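# Retract the sealant gun's rod fully to the housing

## Task

Draw the sealant gun's rod back as far as it goes, so that the disc on the rod ends up touching the gun's housing; the rod only slides back while its small thumb plate, located just behind the handle, is held pushed toward the front of the gun. The gun must end up resting on the table itself, not leaning on any other object. Declare that the job is finished when it is.

## Robot and tools

Robot: two seven-joint arms, left_arm and right_arm, each ending in a two-finger gripper whose fingers can fold. Finger pads are 66 mm long and open along the gripper's y axis; the fingers point along its +z axis. end_effector_position is the centre of the closed pads. Grip near the fingertip quarter for a predictable squeeze; grips closer to the palm can pull a part in, hold narrow parts poorly, or release later. Pressing a fingertip straight into a surface folds the finger with little resistance.

Frames: the scene frame has its origin at table height midway between the nominal bases, +z up, +x out over the table, and left_arm on the +y side (not image left). Bases sit at left (+0.035, +0.321, +0.044) m and right (+0.026, -0.331, +0.044) m, barely rotated. Every hand pose, target, offset and wrist-camera pose is in that arm's own base frame; fixed cameras and the table use the scene frame. Rotations turn about the Hand target's position.

execute_actions(actions, cameras): actions is a list of actions; each action is a table of 1 to 15 rows, one row per 1/30 s step, with a short table repeating its last row up to step 15. Each row holds 20 numbers in [-1, 1], both arms always included: left dx, dy, dz, rx, ry, rz, left gripper position, force_limit, speed, activate, then the same ten for the right arm. The six pose numbers are offsets, not poses, counted from that arm's Hand target at the start of the action (every row from that same start, not from the previous row); 1.0 equals 0.6 m or 180 degrees, and rx, ry, rz form a single rotation vector. Repeating an offset in a new action moves further. Sending six zeros asks nothing new, but re-requests the Hand target if the gripper sat short of it. Gripper position: +1 fully open (140 mm), about -0.8 pads touch, -1 closes until blocked. force_limit -1..+1 sets grip force (roughly 14 N to 58 N at slow speed on small parts); speed -1..+1 sets closing rate (about 30 to 250 mm/s), and faster closes squeeze harder. Both start at +1. Always resend the gripper's current three numbers, since 0 is itself a command. activate stays 0; send 1 once only when fault reads 7 or 13, with nothing against the outside of the fingers. Images come with an empty actions list or when cameras names them.

move(target, speed, blend, stop_force, zero, blocking, cameras): target is one 20-number row, or up to 15 rows, in the same layout; pose numbers are offsets from the arm's Hand target at the move's start (every row from that same start), same scaling. The gripper travels in a straight line, the whole sequence sharing a 10 s cap. speed is path top speed in m/s, 0.002 to 2, default 0.25 (one value or one per target). blend, in metres, rounds corners of a list; 0 stops at each. stop_force, 20 to 40 N for both arms, ends an arm's path when it feels that much push against its travel; aim a few centimetres beyond the contact, move slowly, give all rows identical finger numbers, and do not rely on it while the gripper rotates or near straight-arm or straight-wrist poses. zero (default true) re-zeros the force reading first. blocking=false returns early (not allowed with stop_force). The move: line reports the ending (done, off_target, moving, held, fault) and limits such as paced or held.

wait(seconds, cameras): 0 to 3600 s, sends nothing new. stop(cameras): brakes a running move. zoom_image(camera, region): region [x0, y0, x1, y1] in pixels, at most 504 by 504, on the newest image of cam_head_left, cam_head_right, cam_high, cam_low, cam_left_wrist or cam_right_wrist (all 672x504). set_collision_behavior(contact_force_n): 20, 40 or 85 N, not while moving. clear_fault(arm): left_arm or right_arm, clears a reported torque or force fault. finished_scene(scene): integer 1 or 2, irreversible; call it once the gun is done.

Result lines: end_effector_position (m) and quat_wxyz per arm in its base frame; Hand target, the last commanded pose after clipping, which the next offsets build on; gripper object_status (0 moving, 1 blocked opening, 2 blocked closing = holding, 3 reached position or pads met), position_measured in counts (3 open, 75 about 100 mm, 139 about 60 mm, 200 about 20 mm, 230 pads together), fault; Joint positions, torques, external torques, Flange force along gripper axes, joint velocities, step positions, and MOTOR HOT or FAULT lines. Each step the controller limits the command to 70 mm and 16 degrees from the measured pose.

Joint ranges (rad): waist ±2.901, shoulder ±1.836, upper arm roll ±2.901, elbow -3.077 to -0.117, forearm roll ±2.876, wrist pitch 0.440 to 4.622, wrist roll ±3.051. Contact torque limits: 85 N m on the four big joints, 11 N m on forearm roll and wrist joints; contact force limit 85 N including held weight.

Avoid: dropping or flinging the gun, letting it leave the table or rest on something, slamming into the table or fixed things, hard pushes or twisting loads on the grippers, squeezing hard on a part still sitting on a surface, and any contact between the two arms or their grippers (closing one gripper on the other arm's fingers counts). Any arm stop costs. Something may occasionally nudge a loose object.

Each tool is called after ">>>" by a JSON object that holds its "api" and its "payload", one argument or row to a line.

## Session

>>> {"api": "execute_actions", "payload": {
  "actions": []
}}

Scene clock: 0.00 s.
left_arm: end_effector_position=(+0.1513, -0.0836, +0.1785) position_measured=3 object_status=3 fault=0 end_effector_quat_wxyz=(-0.048, -0.448, +0.841, +0.300) | right_arm: end_effector_position=(+0.5619, -0.2946, +0.3160) position_measured=3 object_status=3 fault=0 end_effector_quat_wxyz=(-0.190, +0.959, -0.172, +0.123)
Joint positions: left_arm=[-0.731 -0.505 0.011 -2.71 0.12 1.596 -0.172] | right_arm=[-0.688 0.163 0 -1.688 0.476 1.851 -2.038]
Joint velocities: within noise
Joint torques (N m): no reading
External joint torques (N m): no reading
Flange force (N): no reading
Hand target: left_arm +0.1513, -0.0836, +0.1785; -0.048, -0.448, +0.841, +0.300 | right_arm +0.5619, -0.2946, +0.3160; -0.190, +0.959, -0.172, +0.123
Tool commands: left_gripper/position=+1.0 left_gripper/force_limit=+1.0 left_gripper/speed=+1.0 left_gripper/activate=+0.0 right_gripper/position=+1.0 right_gripper/force_limit=+1.0 right_gripper/speed=+1.0 right_gripper/activate=+0.0

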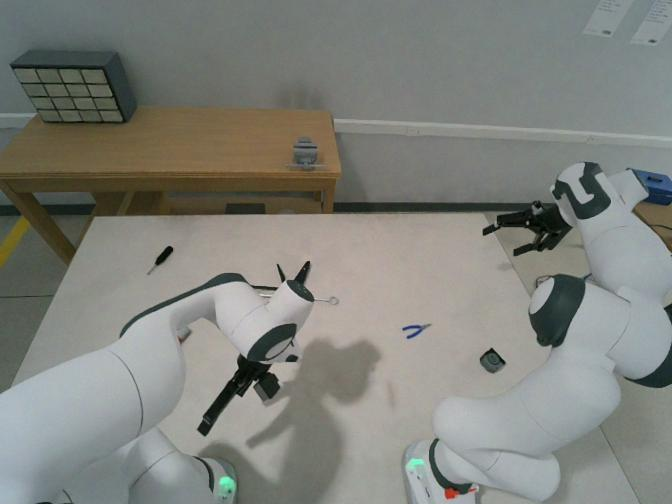

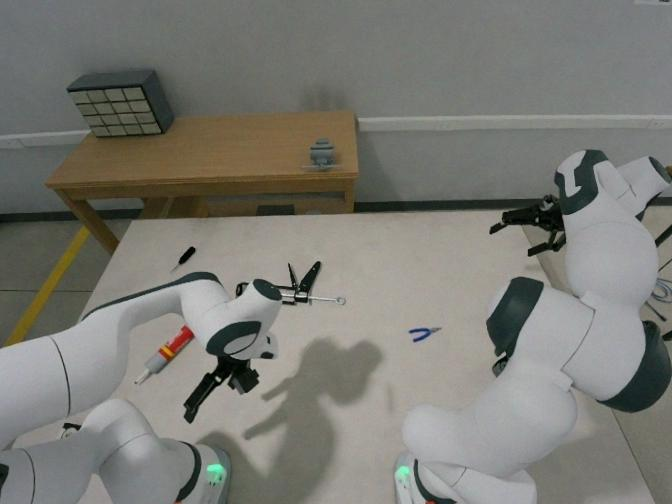

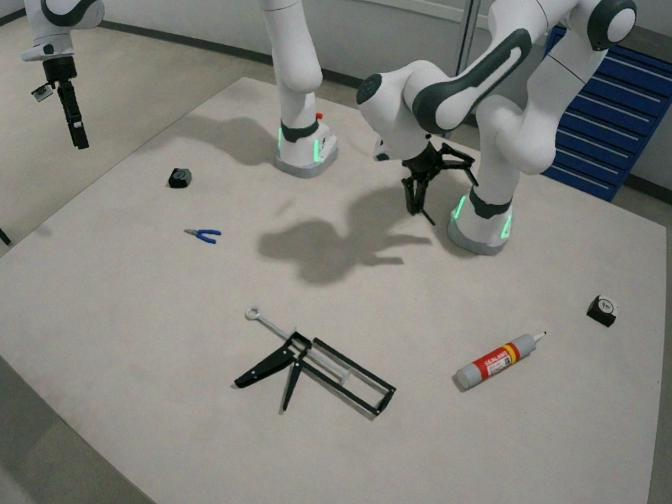

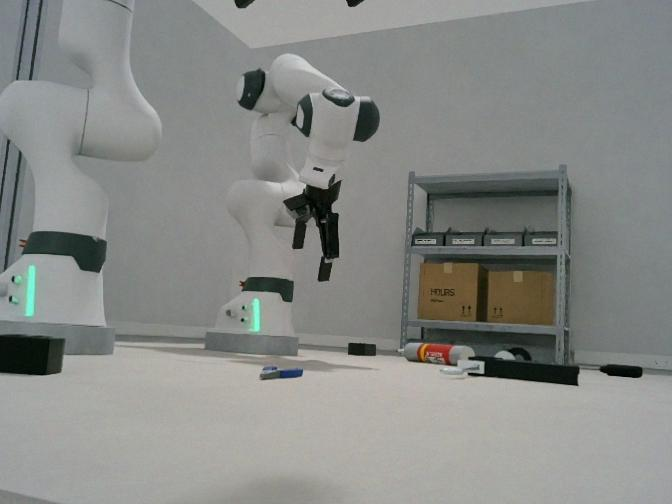

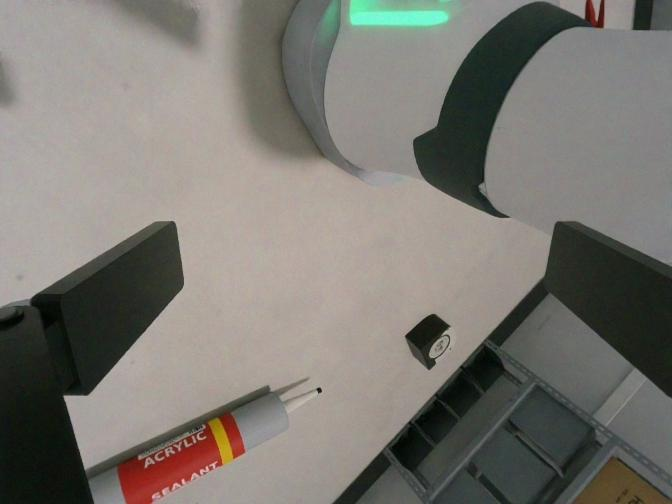

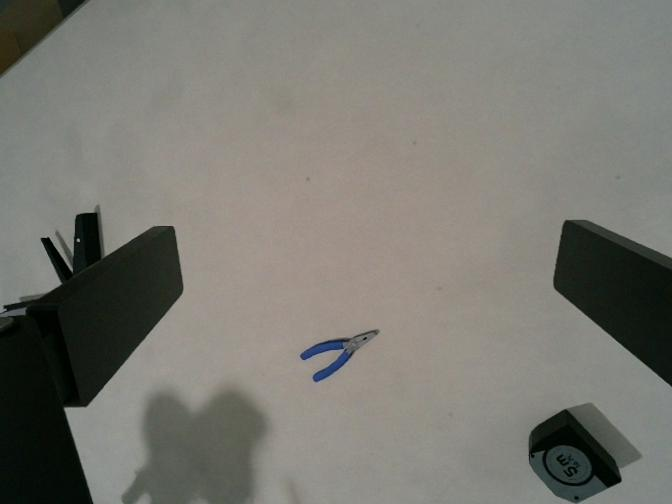

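>>> {"api": "zoom_image", "payload": {
  "camera": "cam_high",
  "region": [220, 290, 410, 430]
}}

>>> {"api": "zoom_image", "payload": {
  "camera": "cam_head_right",
  "region": [220, 250, 360, 320]
}}

>>> {"api": "zoom_image", "payload": {
  "camera": "cam_low",
  "region": [420, 330, 660, 410]
}}

Scaled by 2.653 from the camera's image (finer frame: 960x720).

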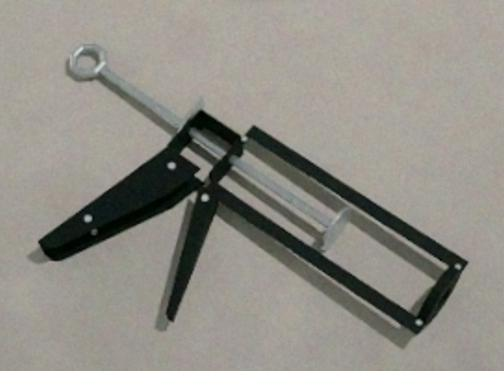

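Scaled by 3.600 from the camera's image (finer frame: 960x720).

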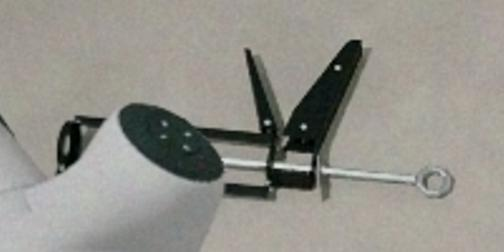

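Scaled by 2.100 from the camera's image (finer frame: 960x720).

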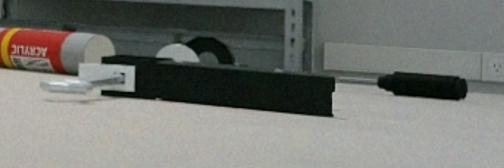

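>>> {"api": "move", "payload": {
  "target": [0.63,-0.315,0.07,-0.202,-0.032,-0.301,1,1,1,0,0.02,0.675,-0.11,-0.032,0.151,-0.38,1,1,1,0],
  "speed": 0.35,
  "cameras": ["all"]
}}

Scene clock: 6.40 s.
left_arm: end_effector_position=(+0.5296, -0.2729, +0.2212) position_measured=3 object_status=3 fault=0 end_effector_quat_wxyz=(+0.001, -0.003, +1.000, +0.000) | right_arm: end_effector_position=(+0.5743, +0.1111, +0.2506) position_measured=3 object_status=3 fault=0 end_effector_quat_wxyz=(-0.002, +0.709, -0.706, +0.001)
Joint positions: left_arm=[-0.743 0.147 0.281 -1.884 -0.044 2.026 1.119] | right_arm=[-0.385 0.104 0.598 -1.879 -0.062 1.969 0.23]
Joint velocities: left_arm=[within noise] | right_arm=[-0.001 0 -0.001 0 0 0 0.007]
Joint torques (N m): left_arm=[0.44 -34.95 2.28 25.07 0.38 2.32 0.31] | right_arm=[-0.43 -29.32 1.71 25.82 0.36 2.15 0.43]
External joint torques (N m): left_arm=[0.5 0.8 0.88 0.68 -0.32 -0.16 0.31] | right_arm=[-0.31 0.62 -0.17 1.12 -0.33 -0.42 0.43]
Flange force (N): left_arm=[-6.2 -1.3 -0.7] | right_arm=[-1.9 -7.9 -2.4]
Hand target: left_arm +0.5293, -0.2726, +0.2205; -0.001, +0.000, +1.000, +0.000 | right_arm +0.5739, +0.1104, +0.2500; +0.000, +0.707, -0.707, +0.000
Off the commanded pose: left_arm 0.001 m, 0 deg | right_arm 0.001 m, 0 deg.
move: done; limits=paced
cam_left_wrist: T_world_to_cam=[[0.00498, 0.99992, -0.01167, 0.28486], [0.94007, -0.0007, 0.34097, -0.56635], [0.34093, -0.01267, -0.94, 0.1625]] pos_world=[0.47559, -0.28318, 0.34918]
cam_right_wrist: T_world_to_cam=[[-0.99936, 0.03423, -0.00987, 0.5812], [0.02899, 0.94238, 0.33328, -0.20122], [0.02071, 0.33278, -0.94278, 0.3329]] pos_world=[0.57977, 0.05895, 0.38665]

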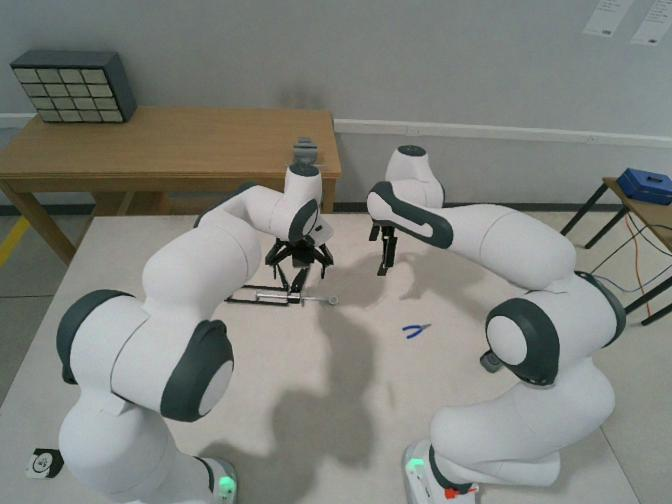

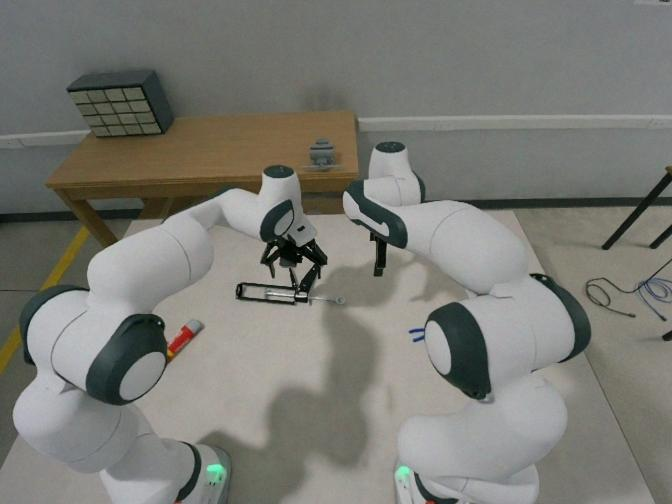

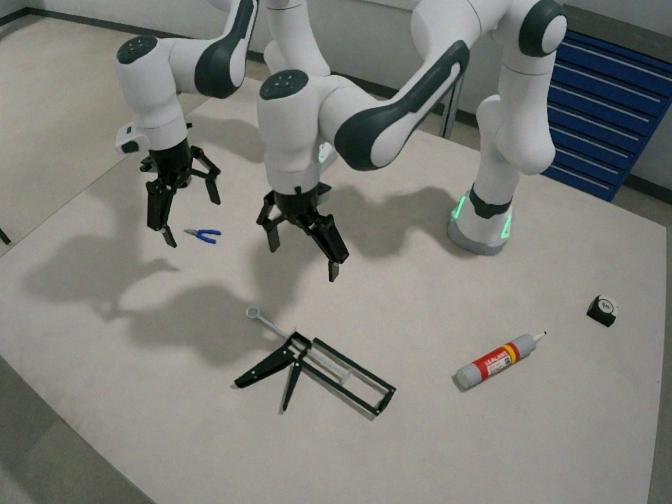

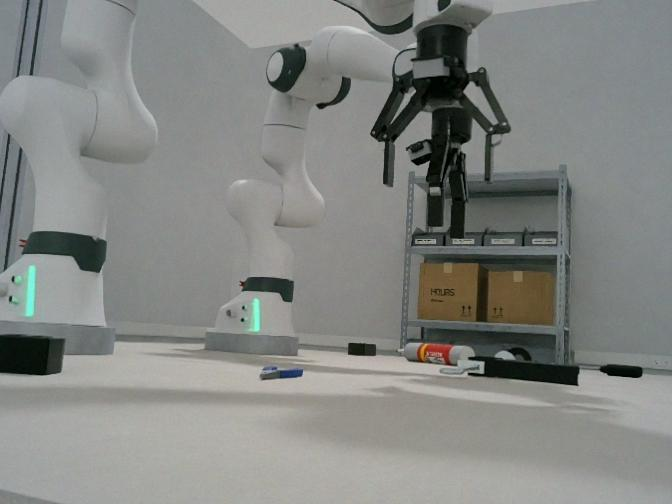

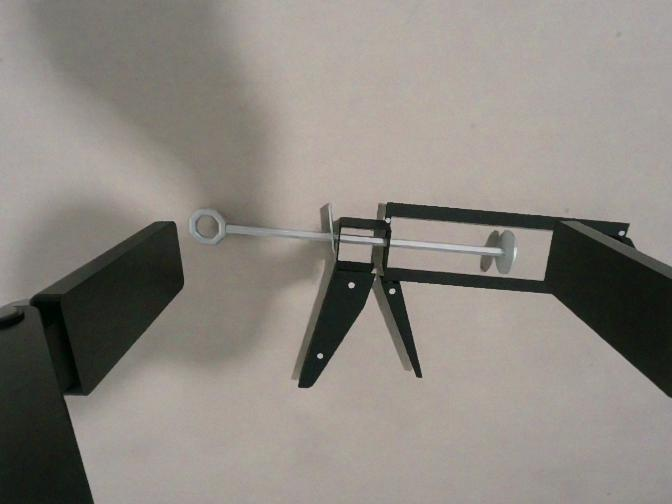

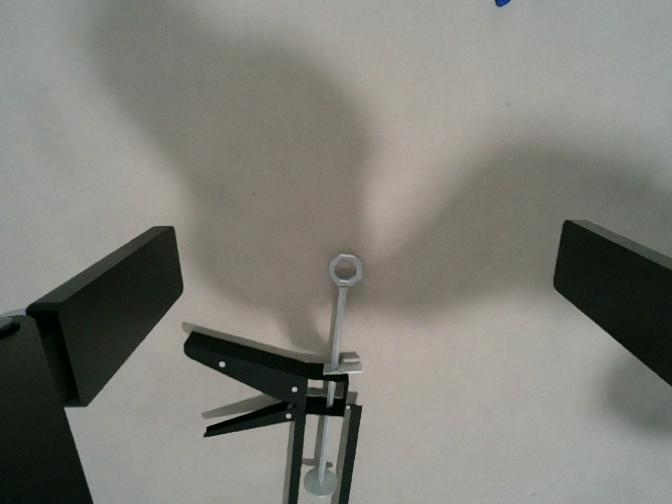

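>>> {"api": "zoom_image", "payload": {
  "camera": "cam_left_wrist",
  "region": [290, 180, 530, 300]
}}

>>> {"api": "zoom_image", "payload": {
  "camera": "cam_low",
  "region": [430, 340, 590, 400]
}}

Scaled by 2.100 from the camera's image (finer frame: 960x720).

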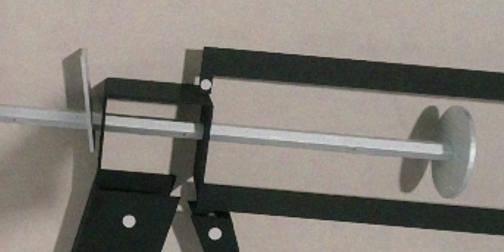

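Scaled by 3.150 from the camera's image (finer frame: 960x720).

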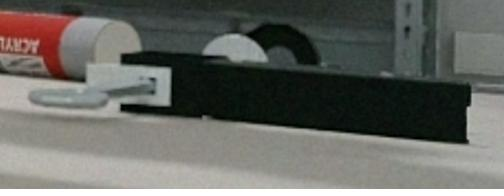

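>>> {"api": "move", "payload": {
  "target": [0.076,-0.104,-0.267,0,0,-0.03,-1,0,0,0,0.005,0.196,-0.317,0,0,-0.036,-0.08,-0.3,0,0],
  "speed": 0.2,
  "cameras": ["cam_left_wrist","cam_right_wrist","cam_low","cam_high"]
}}

Scene clock: 10.83 s.
left_arm: end_effector_position=(+0.5549, -0.3139, +0.1049) position_measured=233 object_status=3 fault=0 end_effector_quat_wxyz=(-0.008, +0.024, +1.000, +0.006) | right_arm: end_effector_position=(+0.5660, +0.1924, +0.1140) position_measured=139 object_status=3 fault=0 end_effector_quat_wxyz=(+0.008, +0.707, -0.707, -0.012)
Joint positions: left_arm=[-0.731 0.415 0.238 -1.814 -0.114 2.194 1.175] | right_arm=[-0.229 0.338 0.588 -1.965 -0.214 2.213 0.466]
Joint velocities: left_arm=[within noise] | right_arm=[0 0 0.004 0 -0.001 -0.001 -0.004]
Joint torques (N m): left_arm=[0.39 -43.09 4.89 23.26 0.84 2.27 0.01] | right_arm=[-1.65 -35.25 6.4 23.06 0.92 2.08 -0.07]
External joint torques (N m): left_arm=[0.35 -0.07 1.38 0.33 0.21 -0.14 0.01] | right_arm=[-1.71 0.45 0.05 0.51 0.32 -0.41 -0.07]
Flange force (N): left_arm=[-1.6 0.3 -1.0] | right_arm=[1.7 -1.9 -1.8]
Hand target: left_arm +0.5549, -0.3133, +0.1057; -0.009, +0.023, +1.000, +0.007 (not the last commanded pose) | right_arm +0.5656, +0.1925, +0.1148; +0.008, +0.708, -0.706, -0.013 (not the last commanded pose)
Off the commanded pose: left_arm 0.053 m, 3 deg | right_arm 0.066 m, 7 deg.
move: held (left_arm, right_arm; a check stopped the path); limits=held
pose unreachable (left arm): on one or more control steps of this call, first in action 0 (counted from 0), this arm could not follow its commanded pose, so it was not sent that pose on those steps. It may still have moved: this result reports where it is.
cause: moving toward the commanded pose would bring a part of the arm too close to another arm (a part of this arm just beyond joint 7 (wrist roll) and a part of the right arm just beyond its joint 7 (wrist roll), along the way the arms are being sent, or toward where that arm still pushes).
pose unreachable (right arm): on one or more control steps of this call, first in action 0 (counted from 0), this arm could not follow its commanded pose, so it was not sent that pose on those steps. It may still have moved: this result reports where it is.
cause: moving toward the commanded pose would bring a part of the arm too close to another arm (a part of this arm just beyond joint 7 (wrist roll) and a part of the left arm just beyond its joint 7 (wrist roll), along the way the arms are being sent, or toward where that arm still pushes).
cam_left_wrist: T_world_to_cam=[[0.05724, 0.99836, -0.0009, 0.29371], [0.9448, -0.05388, 0.32318, -0.56794], [0.3226, -0.01935, -0.94634, 0.05284]] pos_world=[0.50274, -0.32281, 0.23381]
cam_right_wrist: T_world_to_cam=[[-0.99902, 0.0382, 0.02221, 0.56428], [0.04344, 0.94125, 0.33492, -0.24024], [-0.00811, 0.33555, -0.94199, 0.19284]] pos_world=[0.57573, 0.13986, 0.24957]
Images, in order (width x height): cam_high 672x504, cam_low 672x504, cam_left_wrist 672x504, cam_right_wrist 672x504.

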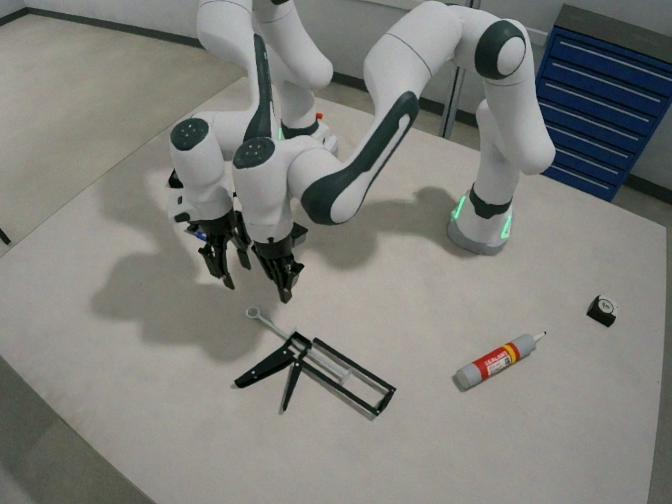

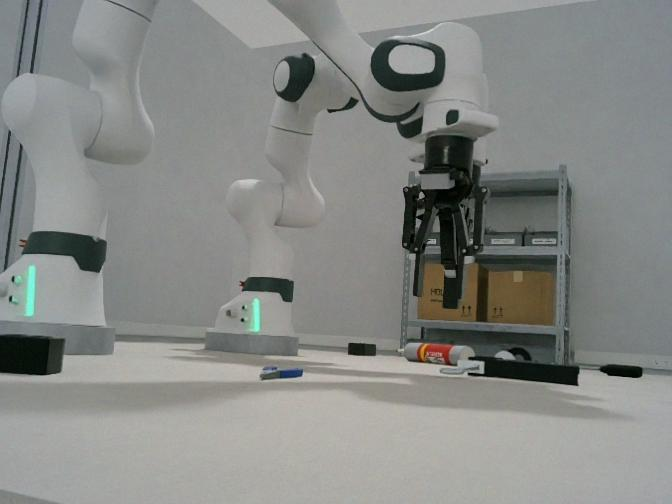

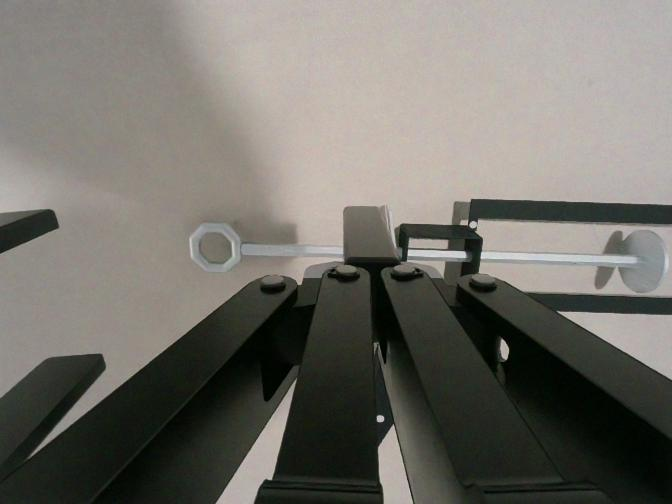

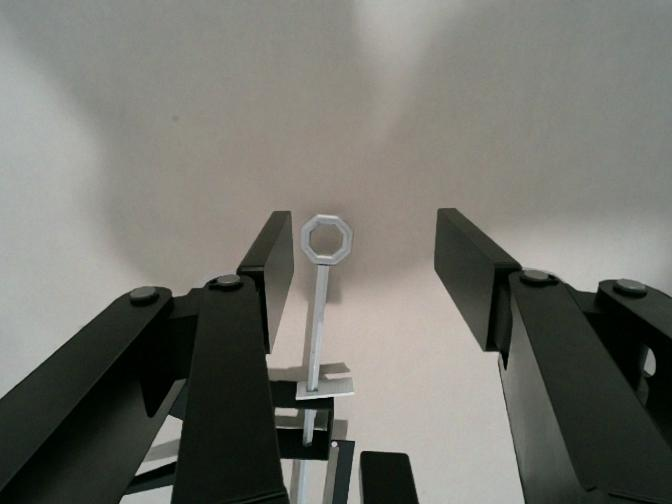

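>>> {"api": "move", "payload": {
  "target": [
    [0,0,0,0,0,0,-1,0,0,0,0.022,0.0,-0.04,0.167,-0.0095,-0.036,-0.08,-0.3,0,0],
    [0.0285,-0.022,-0.077,0,0,-0.008,-1,0,0,0,0.022,0.024,-0.105,0.167,-0.0095,-0.036,-0.08,-0.3,0,0]
  ],
  "speed": 0.2,
  "cameras": ["cam_left_wrist","cam_right_wrist","cam_low"]
}}

Scene clock: 15.77 s.
left_arm: end_effector_position=(+0.5704, -0.3260, +0.0585) position_measured=233 object_status=3 fault=0 end_effector_quat_wxyz=(-0.010, +0.032, +0.999, +0.008) | right_arm: end_effector_position=(+0.5772, +0.2071, +0.0515) position_measured=139 object_status=3 fault=0 end_effector_quat_wxyz=(+0.185, -0.646, +0.716, +0.187)
Joint positions: left_arm=[-0.709 0.54 0.214 -1.742 -0.133 2.242 1.196] | right_arm=[-0.669 0.56 0.857 -2.139 0.222 2.595 0.007]
Joint velocities: left_arm=[0.001 -0.001 -0.002 -0.001 0 0.002 0.004] | right_arm=[0.001 -0.001 -0.001 0 0 0.003 0.001]
Joint torques (N m): left_arm=[0.42 -46.11 5.21 23.14 0.61 2.66 0.27] | right_arm=[-0.43 -31.81 12.74 19.44 -0.15 2.14 0.21]
External joint torques (N m): left_arm=[0.39 0.23 1.12 0.65 0.01 0.25 0.27] | right_arm=[-0.2 0.35 -0.38 1 -0.03 -0.02 0.22]
Flange force (N): left_arm=[-3.4 -0.3 0.3] | right_arm=[-0.3 -5.0 1.2]
Hand target: left_arm +0.5720, -0.3265, +0.0595; -0.008, +0.036, +0.999, +0.007 | right_arm +0.5788, +0.2069, +0.0518; +0.187, -0.646, +0.717, +0.185
Off the commanded pose: left_arm 0.002 m, 0 deg | right_arm 0.002 m, 0 deg.
move: done
cam_left_wrist: T_world_to_cam=[[0.07475, 0.9972, 0.0033, 0.29433], [0.94479, -0.07188, 0.3197, -0.574], [0.31904, -0.02078, -0.94751, 0.00536]] pos_world=[0.5186, -0.33465, 0.18761]
cam_right_wrist: T_world_to_cam=[[-0.9904, 0.13157, 0.04248, 0.55079], [0.1172, 0.63603, 0.76271, -0.23506], [0.07333, 0.76036, -0.64534, -0.0211]] pos_world=[0.5746, 0.09308, 0.14227]
Images, in order (width x height): cam_low 672x504, cam_left_wrist 672x504, cam_right_wrist 672x504.

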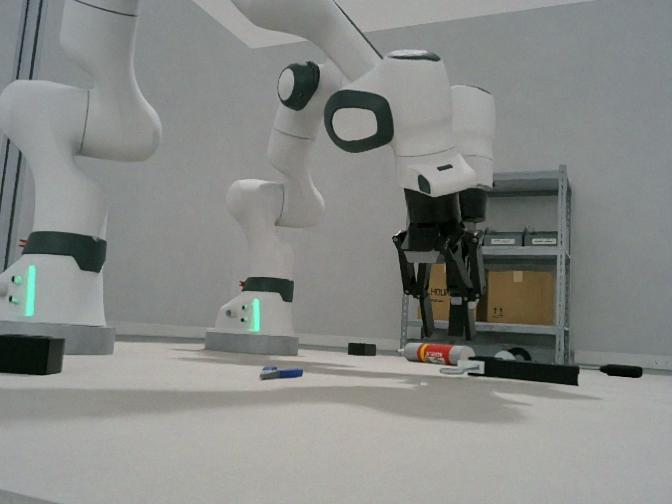

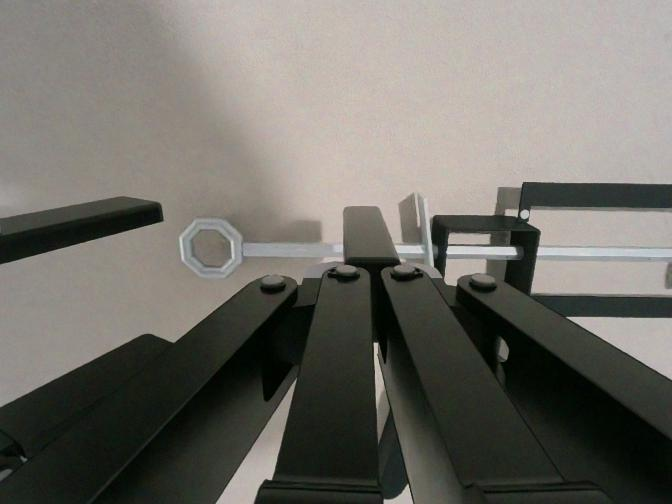

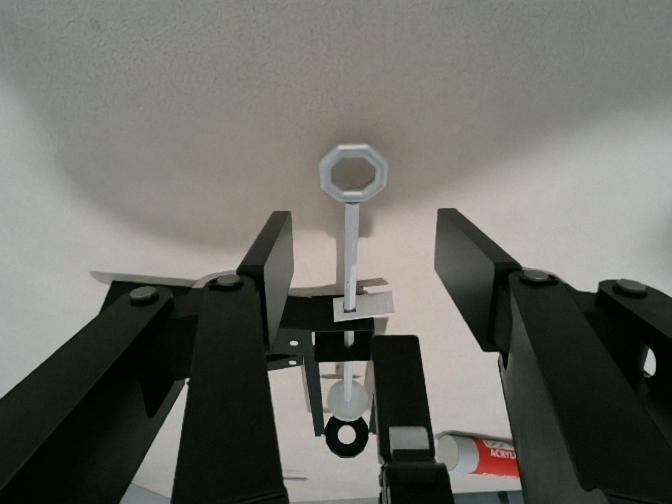

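>>> {"api": "move", "payload": {
  "target": [0,0,-0.104,0,0,0,-1,0,0,0,-0.007,0.019,-0.091,0,0,0,-0.08,-0.3,0,0],
  "speed": 0.1,
  "cameras": ["cam_left_wrist","cam_right_wrist","cam_low"]
}}

Scene clock: 17.47 s.
left_arm: end_effector_position=(+0.5704, -0.3261, -0.0035) position_measured=233 object_status=3 fault=0 end_effector_quat_wxyz=(-0.010, +0.033, +0.999, +0.008) | right_arm: end_effector_position=(+0.5735, +0.2183, -0.0024) position_measured=139 object_status=3 fault=0 end_effector_quat_wxyz=(+0.185, -0.643, +0.719, +0.187)
Joint positions: left_arm=[-0.69 0.642 0.188 -1.75 -0.152 2.352 1.208] | right_arm=[-0.581 0.671 0.778 -2.135 0.186 2.708 0.006]
Joint velocities: left_arm=[0.001 0 -0.001 0 -0.001 0.004 0.002] | right_arm=[0 0 0 0.001 0 0.004 0.001]
Joint torques (N m): left_arm=[0.64 -47.58 4.23 21.98 0.57 2.46 0.21] | right_arm=[-0.38 -34.3 13.64 17.3 -0.78 2.16 -0.06]
External joint torques (N m): left_arm=[0.56 0.09 -0.08 0.77 0.02 0.07 0.21] | right_arm=[-0.37 1 -0.98 0.81 -0.38 0 -0.05]
Flange force (N): left_arm=[-4.0 -0.8 0.5] | right_arm=[1.3 -5.9 3.5]
Hand target: left_arm +0.5720, -0.3265, -0.0029; -0.008, +0.036, +0.999, +0.007 | right_arm +0.5746, +0.2183, -0.0028; +0.187, -0.646, +0.717, +0.185
Off the commanded pose: left_arm 0.002 m, 0 deg | right_arm 0.001 m, 0 deg.
move: done
cam_left_wrist: T_world_to_cam=[[0.07572, 0.99713, 0.00289, 0.29396], [0.94471, -0.07267, 0.31974, -0.55428], [0.31903, -0.02148, -0.9475, -0.05368]] pos_world=[0.5185, -0.33455, 0.12551]
cam_right_wrist: T_world_to_cam=[[-0.98943, 0.13795, 0.04469, 0.54604], [0.12299, 0.6351, 0.76258, -0.2038], [0.07682, 0.76001, -0.64535, -0.06606]] pos_world=[0.5704, 0.10431, 0.08838]
Images, in order (width x height): cam_low 672x504, cam_left_wrist 672x504, cam_right_wrist 672x504.

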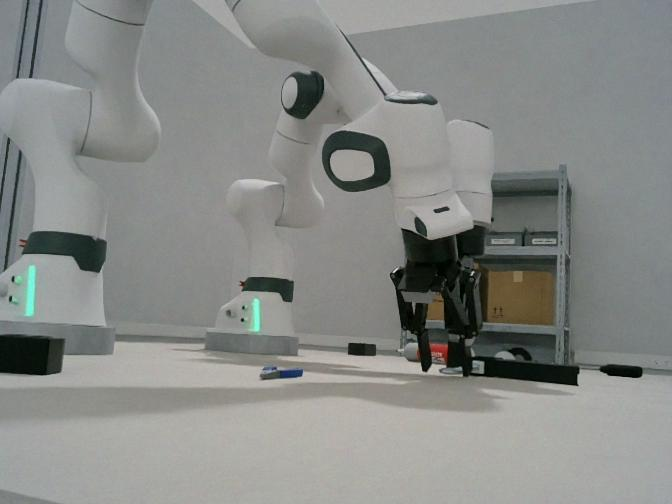

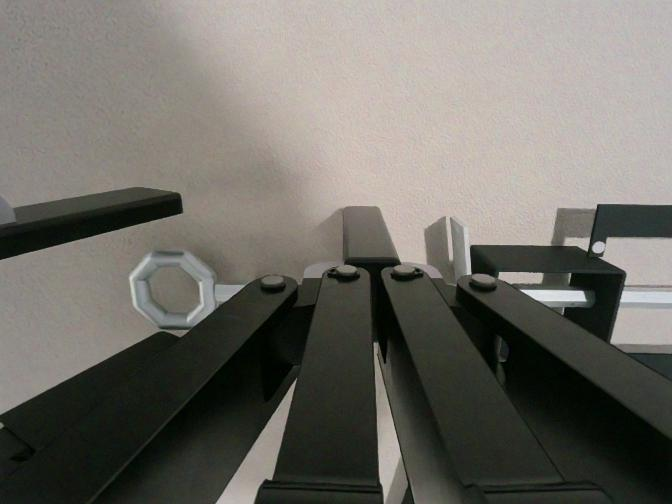

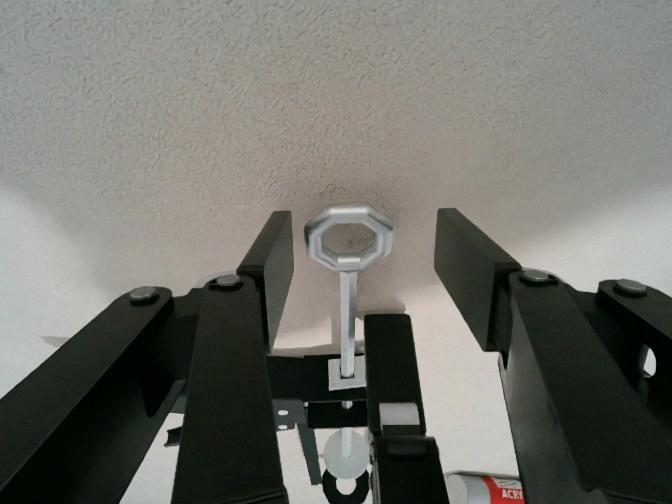

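>>> {"api": "move", "payload": {
  "target": [
    [0,0,0,0,0,0,-1,0,0,0,-0.009,0,-0.002,0,0,0,-0.08,-0.3,0,0],
    [0,0,0,0,0,0,-1,0,0,0,-0.009,0,-0.002,0,0,0,-1,-0.4,-1,0]
  ],
  "speed": 0.1,
  "cameras": ["cam_left_wrist","cam_right_wrist","cam_low"]
}}

>>> {"api": "move", "payload": {
  "target": [0.002,0.045,0,0,0,0,-1,0,0,0,0,0,0,0,0,0,-1,-0.4,-1,0],
  "speed": 0.03,
  "stop_force": 20,
  "cameras": ["cam_left_wrist","cam_right_wrist"]
}}

Scene clock: 19.73 s.
left_arm: end_effector_position=(+0.5698, -0.3266, -0.0037) position_measured=233 object_status=3 fault=0 end_effector_quat_wxyz=(-0.011, +0.033, +0.999, +0.008) | right_arm: end_effector_position=(+0.5709, +0.2175, -0.0037) position_measured=175 object_status=0 fault=0 end_effector_quat_wxyz=(+0.187, -0.643, +0.719, +0.185)
Joint positions: left_arm=[-0.689 0.642 0.186 -1.75 -0.152 2.351 1.208] | right_arm=[-0.59 0.669 0.785 -2.152 0.186 2.725 0.003]
Joint torques (N m): left_arm=[0.85 -48.05 5.09 22.15 0.58 2.94 0.13] | right_arm=[-0.39 -34.02 14.47 15.7 -0.61 1.51 0]
External joint torques (N m): left_arm=[0.91 -0.33 0.92 0.91 0.04 0.54 0.13] | right_arm=[-0.36 0.81 -0.13 -0.58 -0.17 -0.66 0.01]
Flange force (N): left_arm=[-3.0 0.3 0.3] | right_arm=[1.3 -0.1 -0.4]
Hand target: left_arm +0.5720, -0.3265, -0.0029; -0.008, +0.036, +0.999, +0.007 | right_arm +0.5692, +0.2183, -0.0040; +0.187, -0.646, +0.717, +0.185
Off the commanded pose: left_arm 0.002 m, 0 deg | right_arm 0.002 m, 0 deg.
move: done
cam_left_wrist: T_world_to_cam=[[0.0763, 0.99708, 0.00204, 0.29419], [0.94507, -0.07297, 0.3186, -0.55404], [0.31782, -0.02238, -0.94789, -0.05328]] pos_world=[0.5181, -0.33495, 0.12542]
cam_right_wrist: T_world_to_cam=[[-0.98918, 0.14134, 0.03922, 0.54282], [0.12099, 0.63509, 0.76291, -0.20076], [0.08292, 0.7594, -0.64532, -0.06945]] pos_world=[0.56699, 0.10352, 0.08706]
Images, in order (width x height): cam_low 672x504, cam_left_wrist 672x504, cam_right_wrist 672x504.

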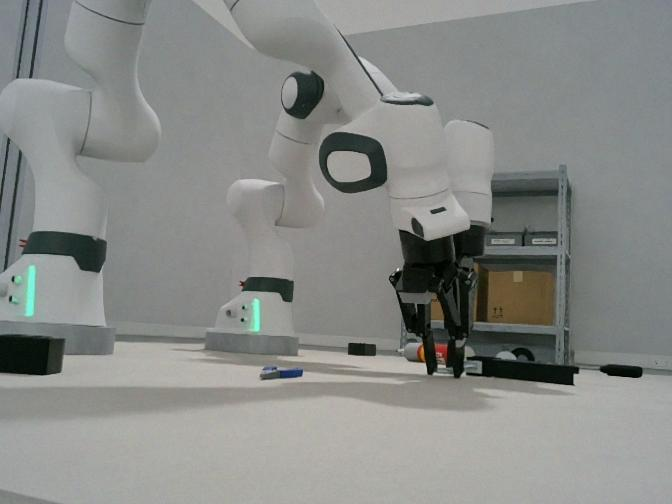

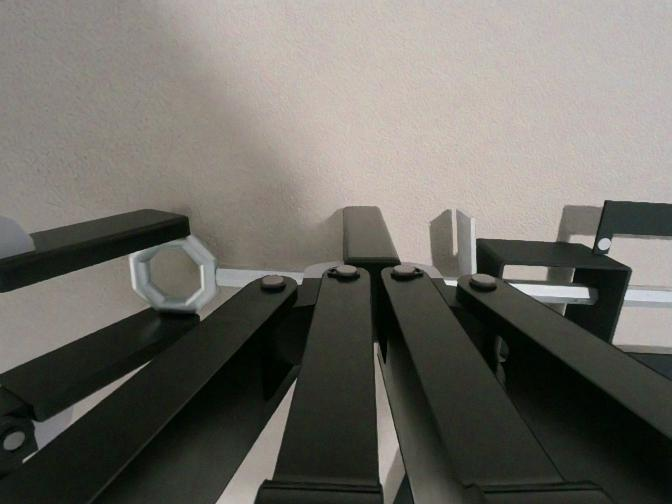

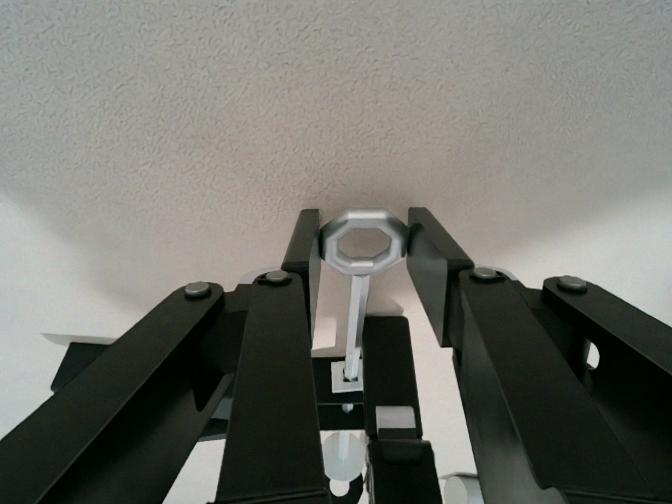

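Scene clock: 22.13 s.
left_arm: end_effector_position=(+0.5721, -0.2998, -0.0040) position_measured=233 object_status=3 fault=0 end_effector_quat_wxyz=(-0.010, +0.032, +0.999, +0.007) | right_arm: end_effector_position=(+0.5709, +0.2175, -0.0037) position_measured=175 object_status=2 fault=0 end_effector_quat_wxyz=(+0.187, -0.643, +0.719, +0.185)
Joint positions: left_arm=[-0.654 0.612 0.185 -1.803 -0.148 2.377 1.243] | right_arm=[-0.59 0.669 0.785 -2.152 0.186 2.725 0.003]
Joint torques (N m): left_arm=[0.52 -47.32 4.89 20.57 0.82 2.56 0.2] | right_arm=[-0.37 -34 14.44 15.87 -0.61 1.59 -0.02]
External joint torques (N m): left_arm=[0.62 -0.58 0.93 -0.42 0.29 0.16 0.2] | right_arm=[-0.33 0.87 -0.16 -0.4 -0.17 -0.57 0]
Flange force (N): left_arm=[2.8 2.7 -1.0] | right_arm=[1.2 -0.8 0.1]
Hand target: left_arm +0.5732, -0.2995, -0.0029; -0.008, +0.036, +0.999, +0.007 | right_arm +0.5692, +0.2183, -0.0040; +0.187, -0.646, +0.717, +0.185
Off the commanded pose: left_arm 0.002 m, 0 deg | right_arm 0.002 m, 0 deg.
move: done
cam_left_wrist: T_world_to_cam=[[0.07433, 0.99723, 0.00107, 0.2685], [0.9448, -0.07077, 0.31993, -0.55332], [0.31912, -0.02277, -0.94744, -0.05449]] pos_world=[0.52021, -0.30816, 0.12512]
cam_right_wrist: T_world_to_cam=[[-0.98918, 0.14134, 0.03922, 0.54282], [0.12099, 0.63509, 0.76291, -0.20076], [0.08292, 0.7594, -0.64532, -0.06945]] pos_world=[0.56699, 0.10352, 0.08706]

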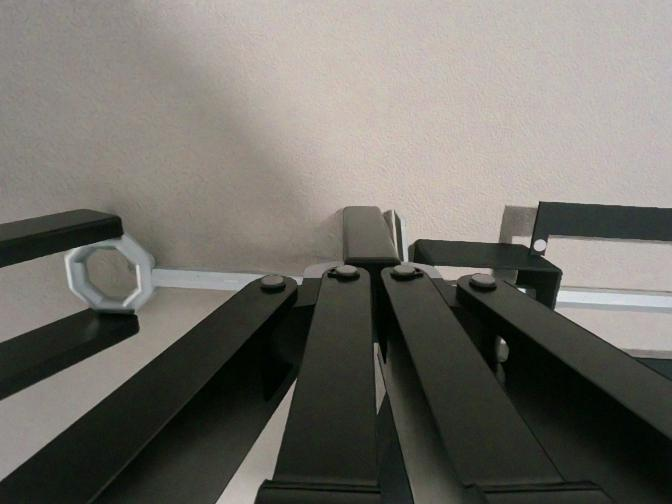

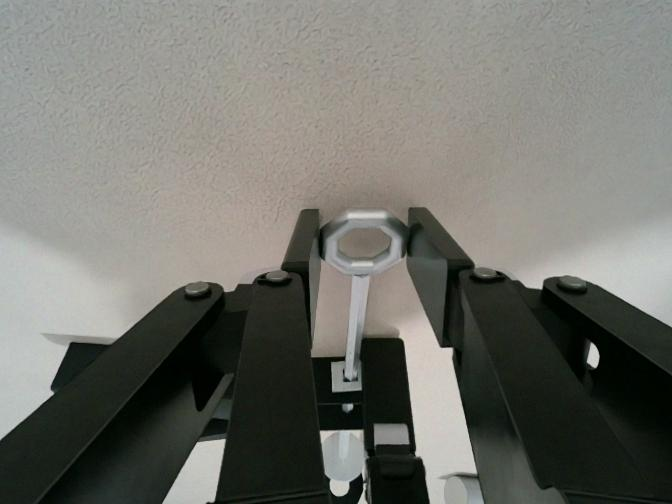

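>>> {"api": "move", "payload": {
  "target": [0.002,0.027,0,0,0,0,-1,0,0,0,0,0,0,0,0,0,-1,-0.4,-1,0],
  "speed": 0.015,
  "stop_force": 20,
  "cameras": ["cam_left_wrist"]
}}

>>> {"api": "move", "payload": {
  "target": [0,0,0,0,0,0,-1,0,0,0,-0.005,-0.05,0.0,0,0,0,-1,-0.4,-1,0],
  "speed": 0.03,
  "cameras": ["cam_left_wrist","cam_right_wrist"]
}}

Scene clock: 24.73 s.
left_arm: end_effector_position=(+0.5711, -0.2889, -0.0036) position_measured=233 object_status=3 fault=0 end_effector_quat_wxyz=(-0.010, +0.035, +0.999, +0.005) | right_arm: end_effector_position=(+0.5703, +0.2190, -0.0033) position_measured=175 object_status=2 fault=0 end_effector_quat_wxyz=(+0.188, -0.644, +0.719, +0.186)
Joint positions: left_arm=[-0.637 0.596 0.182 -1.83 -0.148 2.39 1.265] | right_arm=[-0.589 0.669 0.787 -2.152 0.186 2.725 0.003]
Joint torques (N m): left_arm=[2.62 -46.35 7.22 20.14 1.25 2.56 0.3] | right_arm=[-1.66 -35.13 13.5 16.74 -0.75 1.79 -0.05]
External joint torques (N m): left_arm=[2.49 -0.2 3.23 -0.66 0.73 0.17 0.3] | right_arm=[-1.52 -0.34 -1.02 0.41 -0.32 -0.39 -0.04]
Flange force (N): left_arm=[1.4 5.4 -0.8] | right_arm=[2.1 -1.2 -2.8]
Hand target: left_arm +0.5744, -0.2833, -0.0029; -0.008, +0.036, +0.999, +0.007 | right_arm +0.5692, +0.2183, -0.0040; +0.187, -0.646, +0.717, +0.185
Off the commanded pose: left_arm 0.007 m, 0 deg | right_arm 0.001 m, 0 deg.
move: off_target (left_arm)
cam_left_wrist: T_world_to_cam=[[0.07924, 0.99685, -0.00261, 0.25481], [0.9447, -0.07426, 0.31942, -0.55279], [0.31822, -0.02778, -0.94761, -0.05458]] pos_world=[0.5194, -0.29657, 0.12552]

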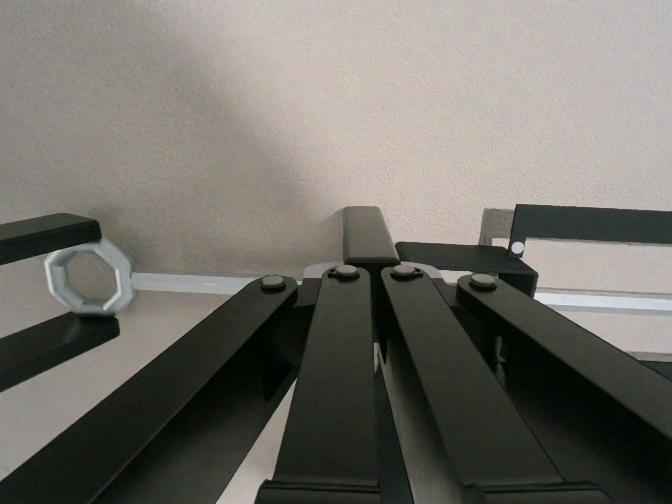

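Scene clock: 26.13 s.
left_arm: end_effector_position=(+0.5715, -0.2891, -0.0031) position_measured=233 object_status=3 fault=0 end_effector_quat_wxyz=(-0.010, +0.035, +0.999, +0.005) | right_arm: end_effector_position=(+0.5661, +0.1917, -0.0041) position_measured=175 object_status=2 fault=0 end_effector_quat_wxyz=(+0.187, -0.642, +0.720, +0.188)
Joint positions: left_arm=[-0.637 0.595 0.182 -1.831 -0.148 2.39 1.265] | right_arm=[-0.663 0.664 0.806 -2.174 0.176 2.704 -0.029]
Joint torques (N m): left_arm=[2.65 -45.87 7.18 20.28 1.24 2.45 0.24] | right_arm=[-3.05 -34.54 13.63 16.58 -1.11 1.65 -0.27]
External joint torques (N m): left_arm=[2.54 0.3 3.22 -0.55 0.71 0.05 0.23] | right_arm=[-3.08 -0.56 -1.15 0.5 -0.7 -0.47 -0.26]
Flange force (N): left_arm=[-0.5 4.6 -0.1] | right_arm=[4.5 1.2 -6.6]
Hand target: left_arm +0.5744, -0.2833, -0.0029; -0.008, +0.036, +0.999, +0.007 | right_arm +0.5662, +0.1883, -0.0040; +0.187, -0.646, +0.717, +0.185
Off the commanded pose: left_arm 0.007 m, 0 deg | right_arm 0.003 m, 1 deg.
move: done
cam_left_wrist: T_world_to_cam=[[0.07947, 0.99683, -0.00318, 0.25475], [0.94432, -0.07426, 0.32055, -0.55299], [0.3193, -0.02848, -0.94723, -0.05495]] pos_world=[0.5195, -0.29657, 0.12602]
cam_right_wrist: T_world_to_cam=[[-0.98886, 0.14185, 0.04502, 0.54137], [0.12548, 0.6321, 0.76466, -0.18549], [0.08001, 0.7618, -0.64286, -0.04852]] pos_world=[0.5625, 0.07742, 0.08628]

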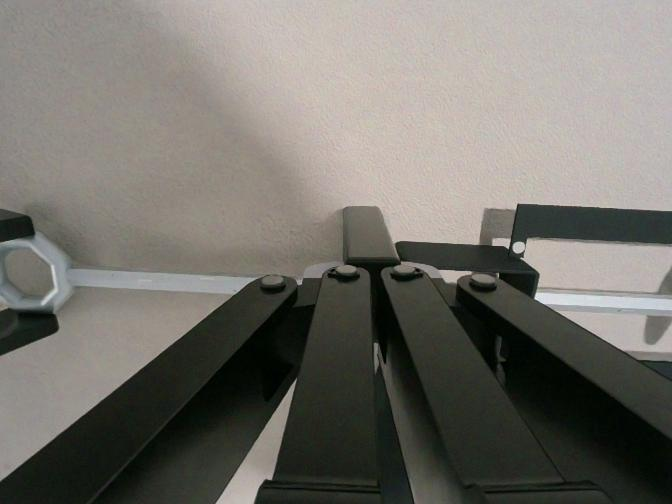

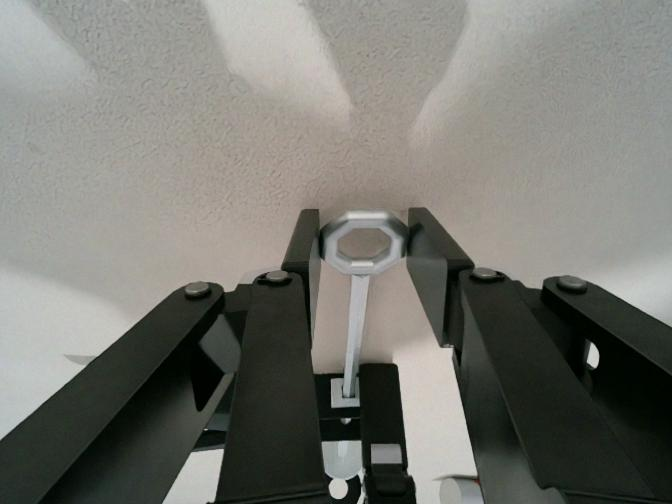

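>>> {"api": "move", "payload": {
  "target": [0,0,0,0,0,0,-1,0,0,0,-0.018,-0.2,0.0,0,0,0,-1,-0.4,-1,0],
  "speed": 0.05,
  "stop_force": 25,
  "cameras": ["cam_left_wrist","cam_right_wrist","cam_high","cam_head_right"]
}}

Scene clock: 30.20 s.
left_arm: end_effector_position=(+0.5693, -0.3015, -0.0009) position_measured=233 object_status=3 fault=0 end_effector_quat_wxyz=(-0.007, +0.043, +0.999, +0.000) | right_arm: end_effector_position=(+0.5514, +0.0841, -0.0026) position_measured=175 object_status=2 fault=0 end_effector_quat_wxyz=(+0.186, -0.647, +0.713, +0.194)
Joint positions: left_arm=[-0.64 0.593 0.168 -1.828 -0.148 2.397 1.266] | right_arm=[-0.925 0.654 0.852 -2.198 0.119 2.579 -0.174]
Joint torques (N m): left_arm=[7.55 -44.93 12.91 18.78 2.31 1.81 0.08] | right_arm=[-7.56 -34.58 7.63 18.37 -1.56 2.27 -0.34]
External joint torques (N m): left_arm=[7.56 1.35 9.3 -2.16 1.78 -0.62 0.08] | right_arm=[-7.4 -2.53 -7.29 2.63 -1.41 0.35 -0.33]
Flange force (N): left_arm=[-1.4 12.5 -0.8] | right_arm=[12.7 -1.5 -8.0]
Hand target: left_arm +0.5744, -0.2833, -0.0029; -0.008, +0.036, +0.999, +0.007 | right_arm +0.5554, +0.0683, -0.0040; +0.187, -0.646, +0.717, +0.185
Off the commanded pose: left_arm 0.019 m, 1 deg | right_arm 0.016 m, 1 deg.
move: off_target (right_arm)
cam_left_wrist: T_world_to_cam=[[0.09589, 0.9953, -0.01388, 0.2575], [0.9412, -0.08612, 0.32667, -0.55435], [0.32394, -0.04439, -0.94503, -0.06005]] pos_world=[0.51652, -0.3067, 0.12792]
cam_right_wrist: T_world_to_cam=[[-0.9911, 0.1229, 0.05109, 0.5449], [0.11749, 0.62754, 0.76967, -0.11198], [0.06253, 0.76882, -0.6364, 0.0447]] pos_world=[0.55041, -0.03107, 0.08679]
Images, in order (width x height): cam_head_right 672x504, cam_high 672x504, cam_left_wrist 672x504, cam_right_wrist 672x504.

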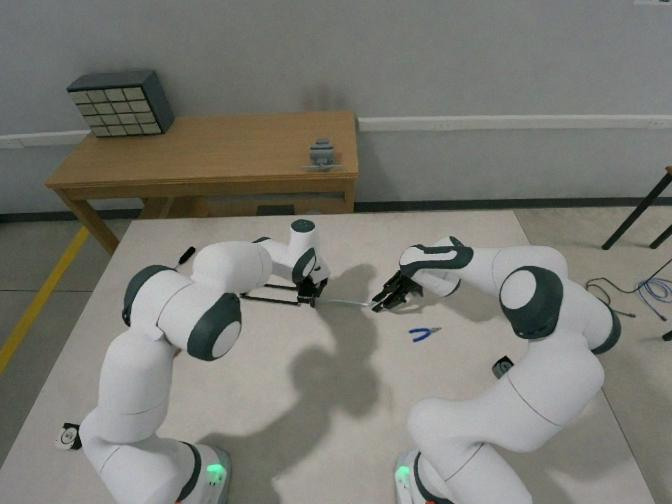

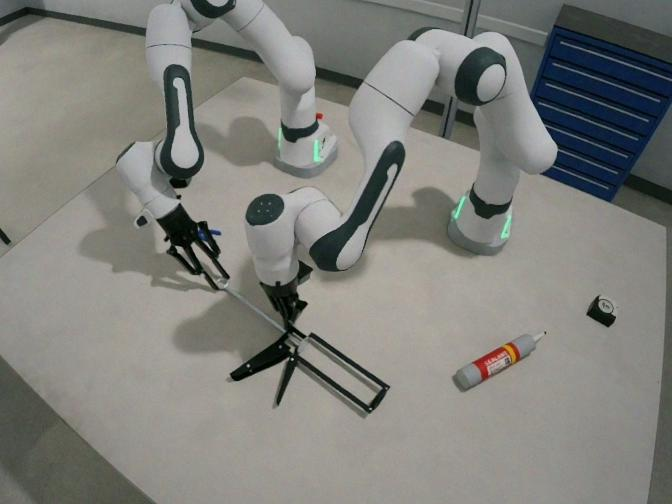

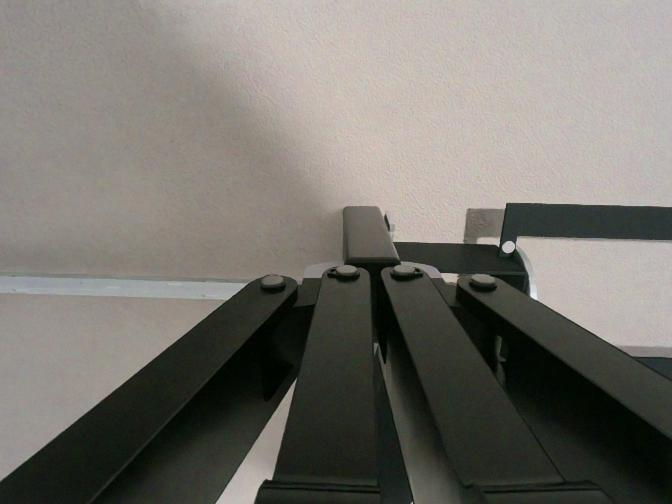

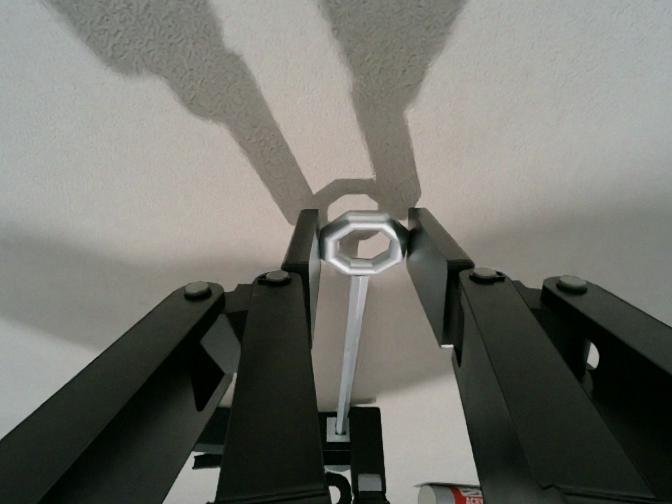

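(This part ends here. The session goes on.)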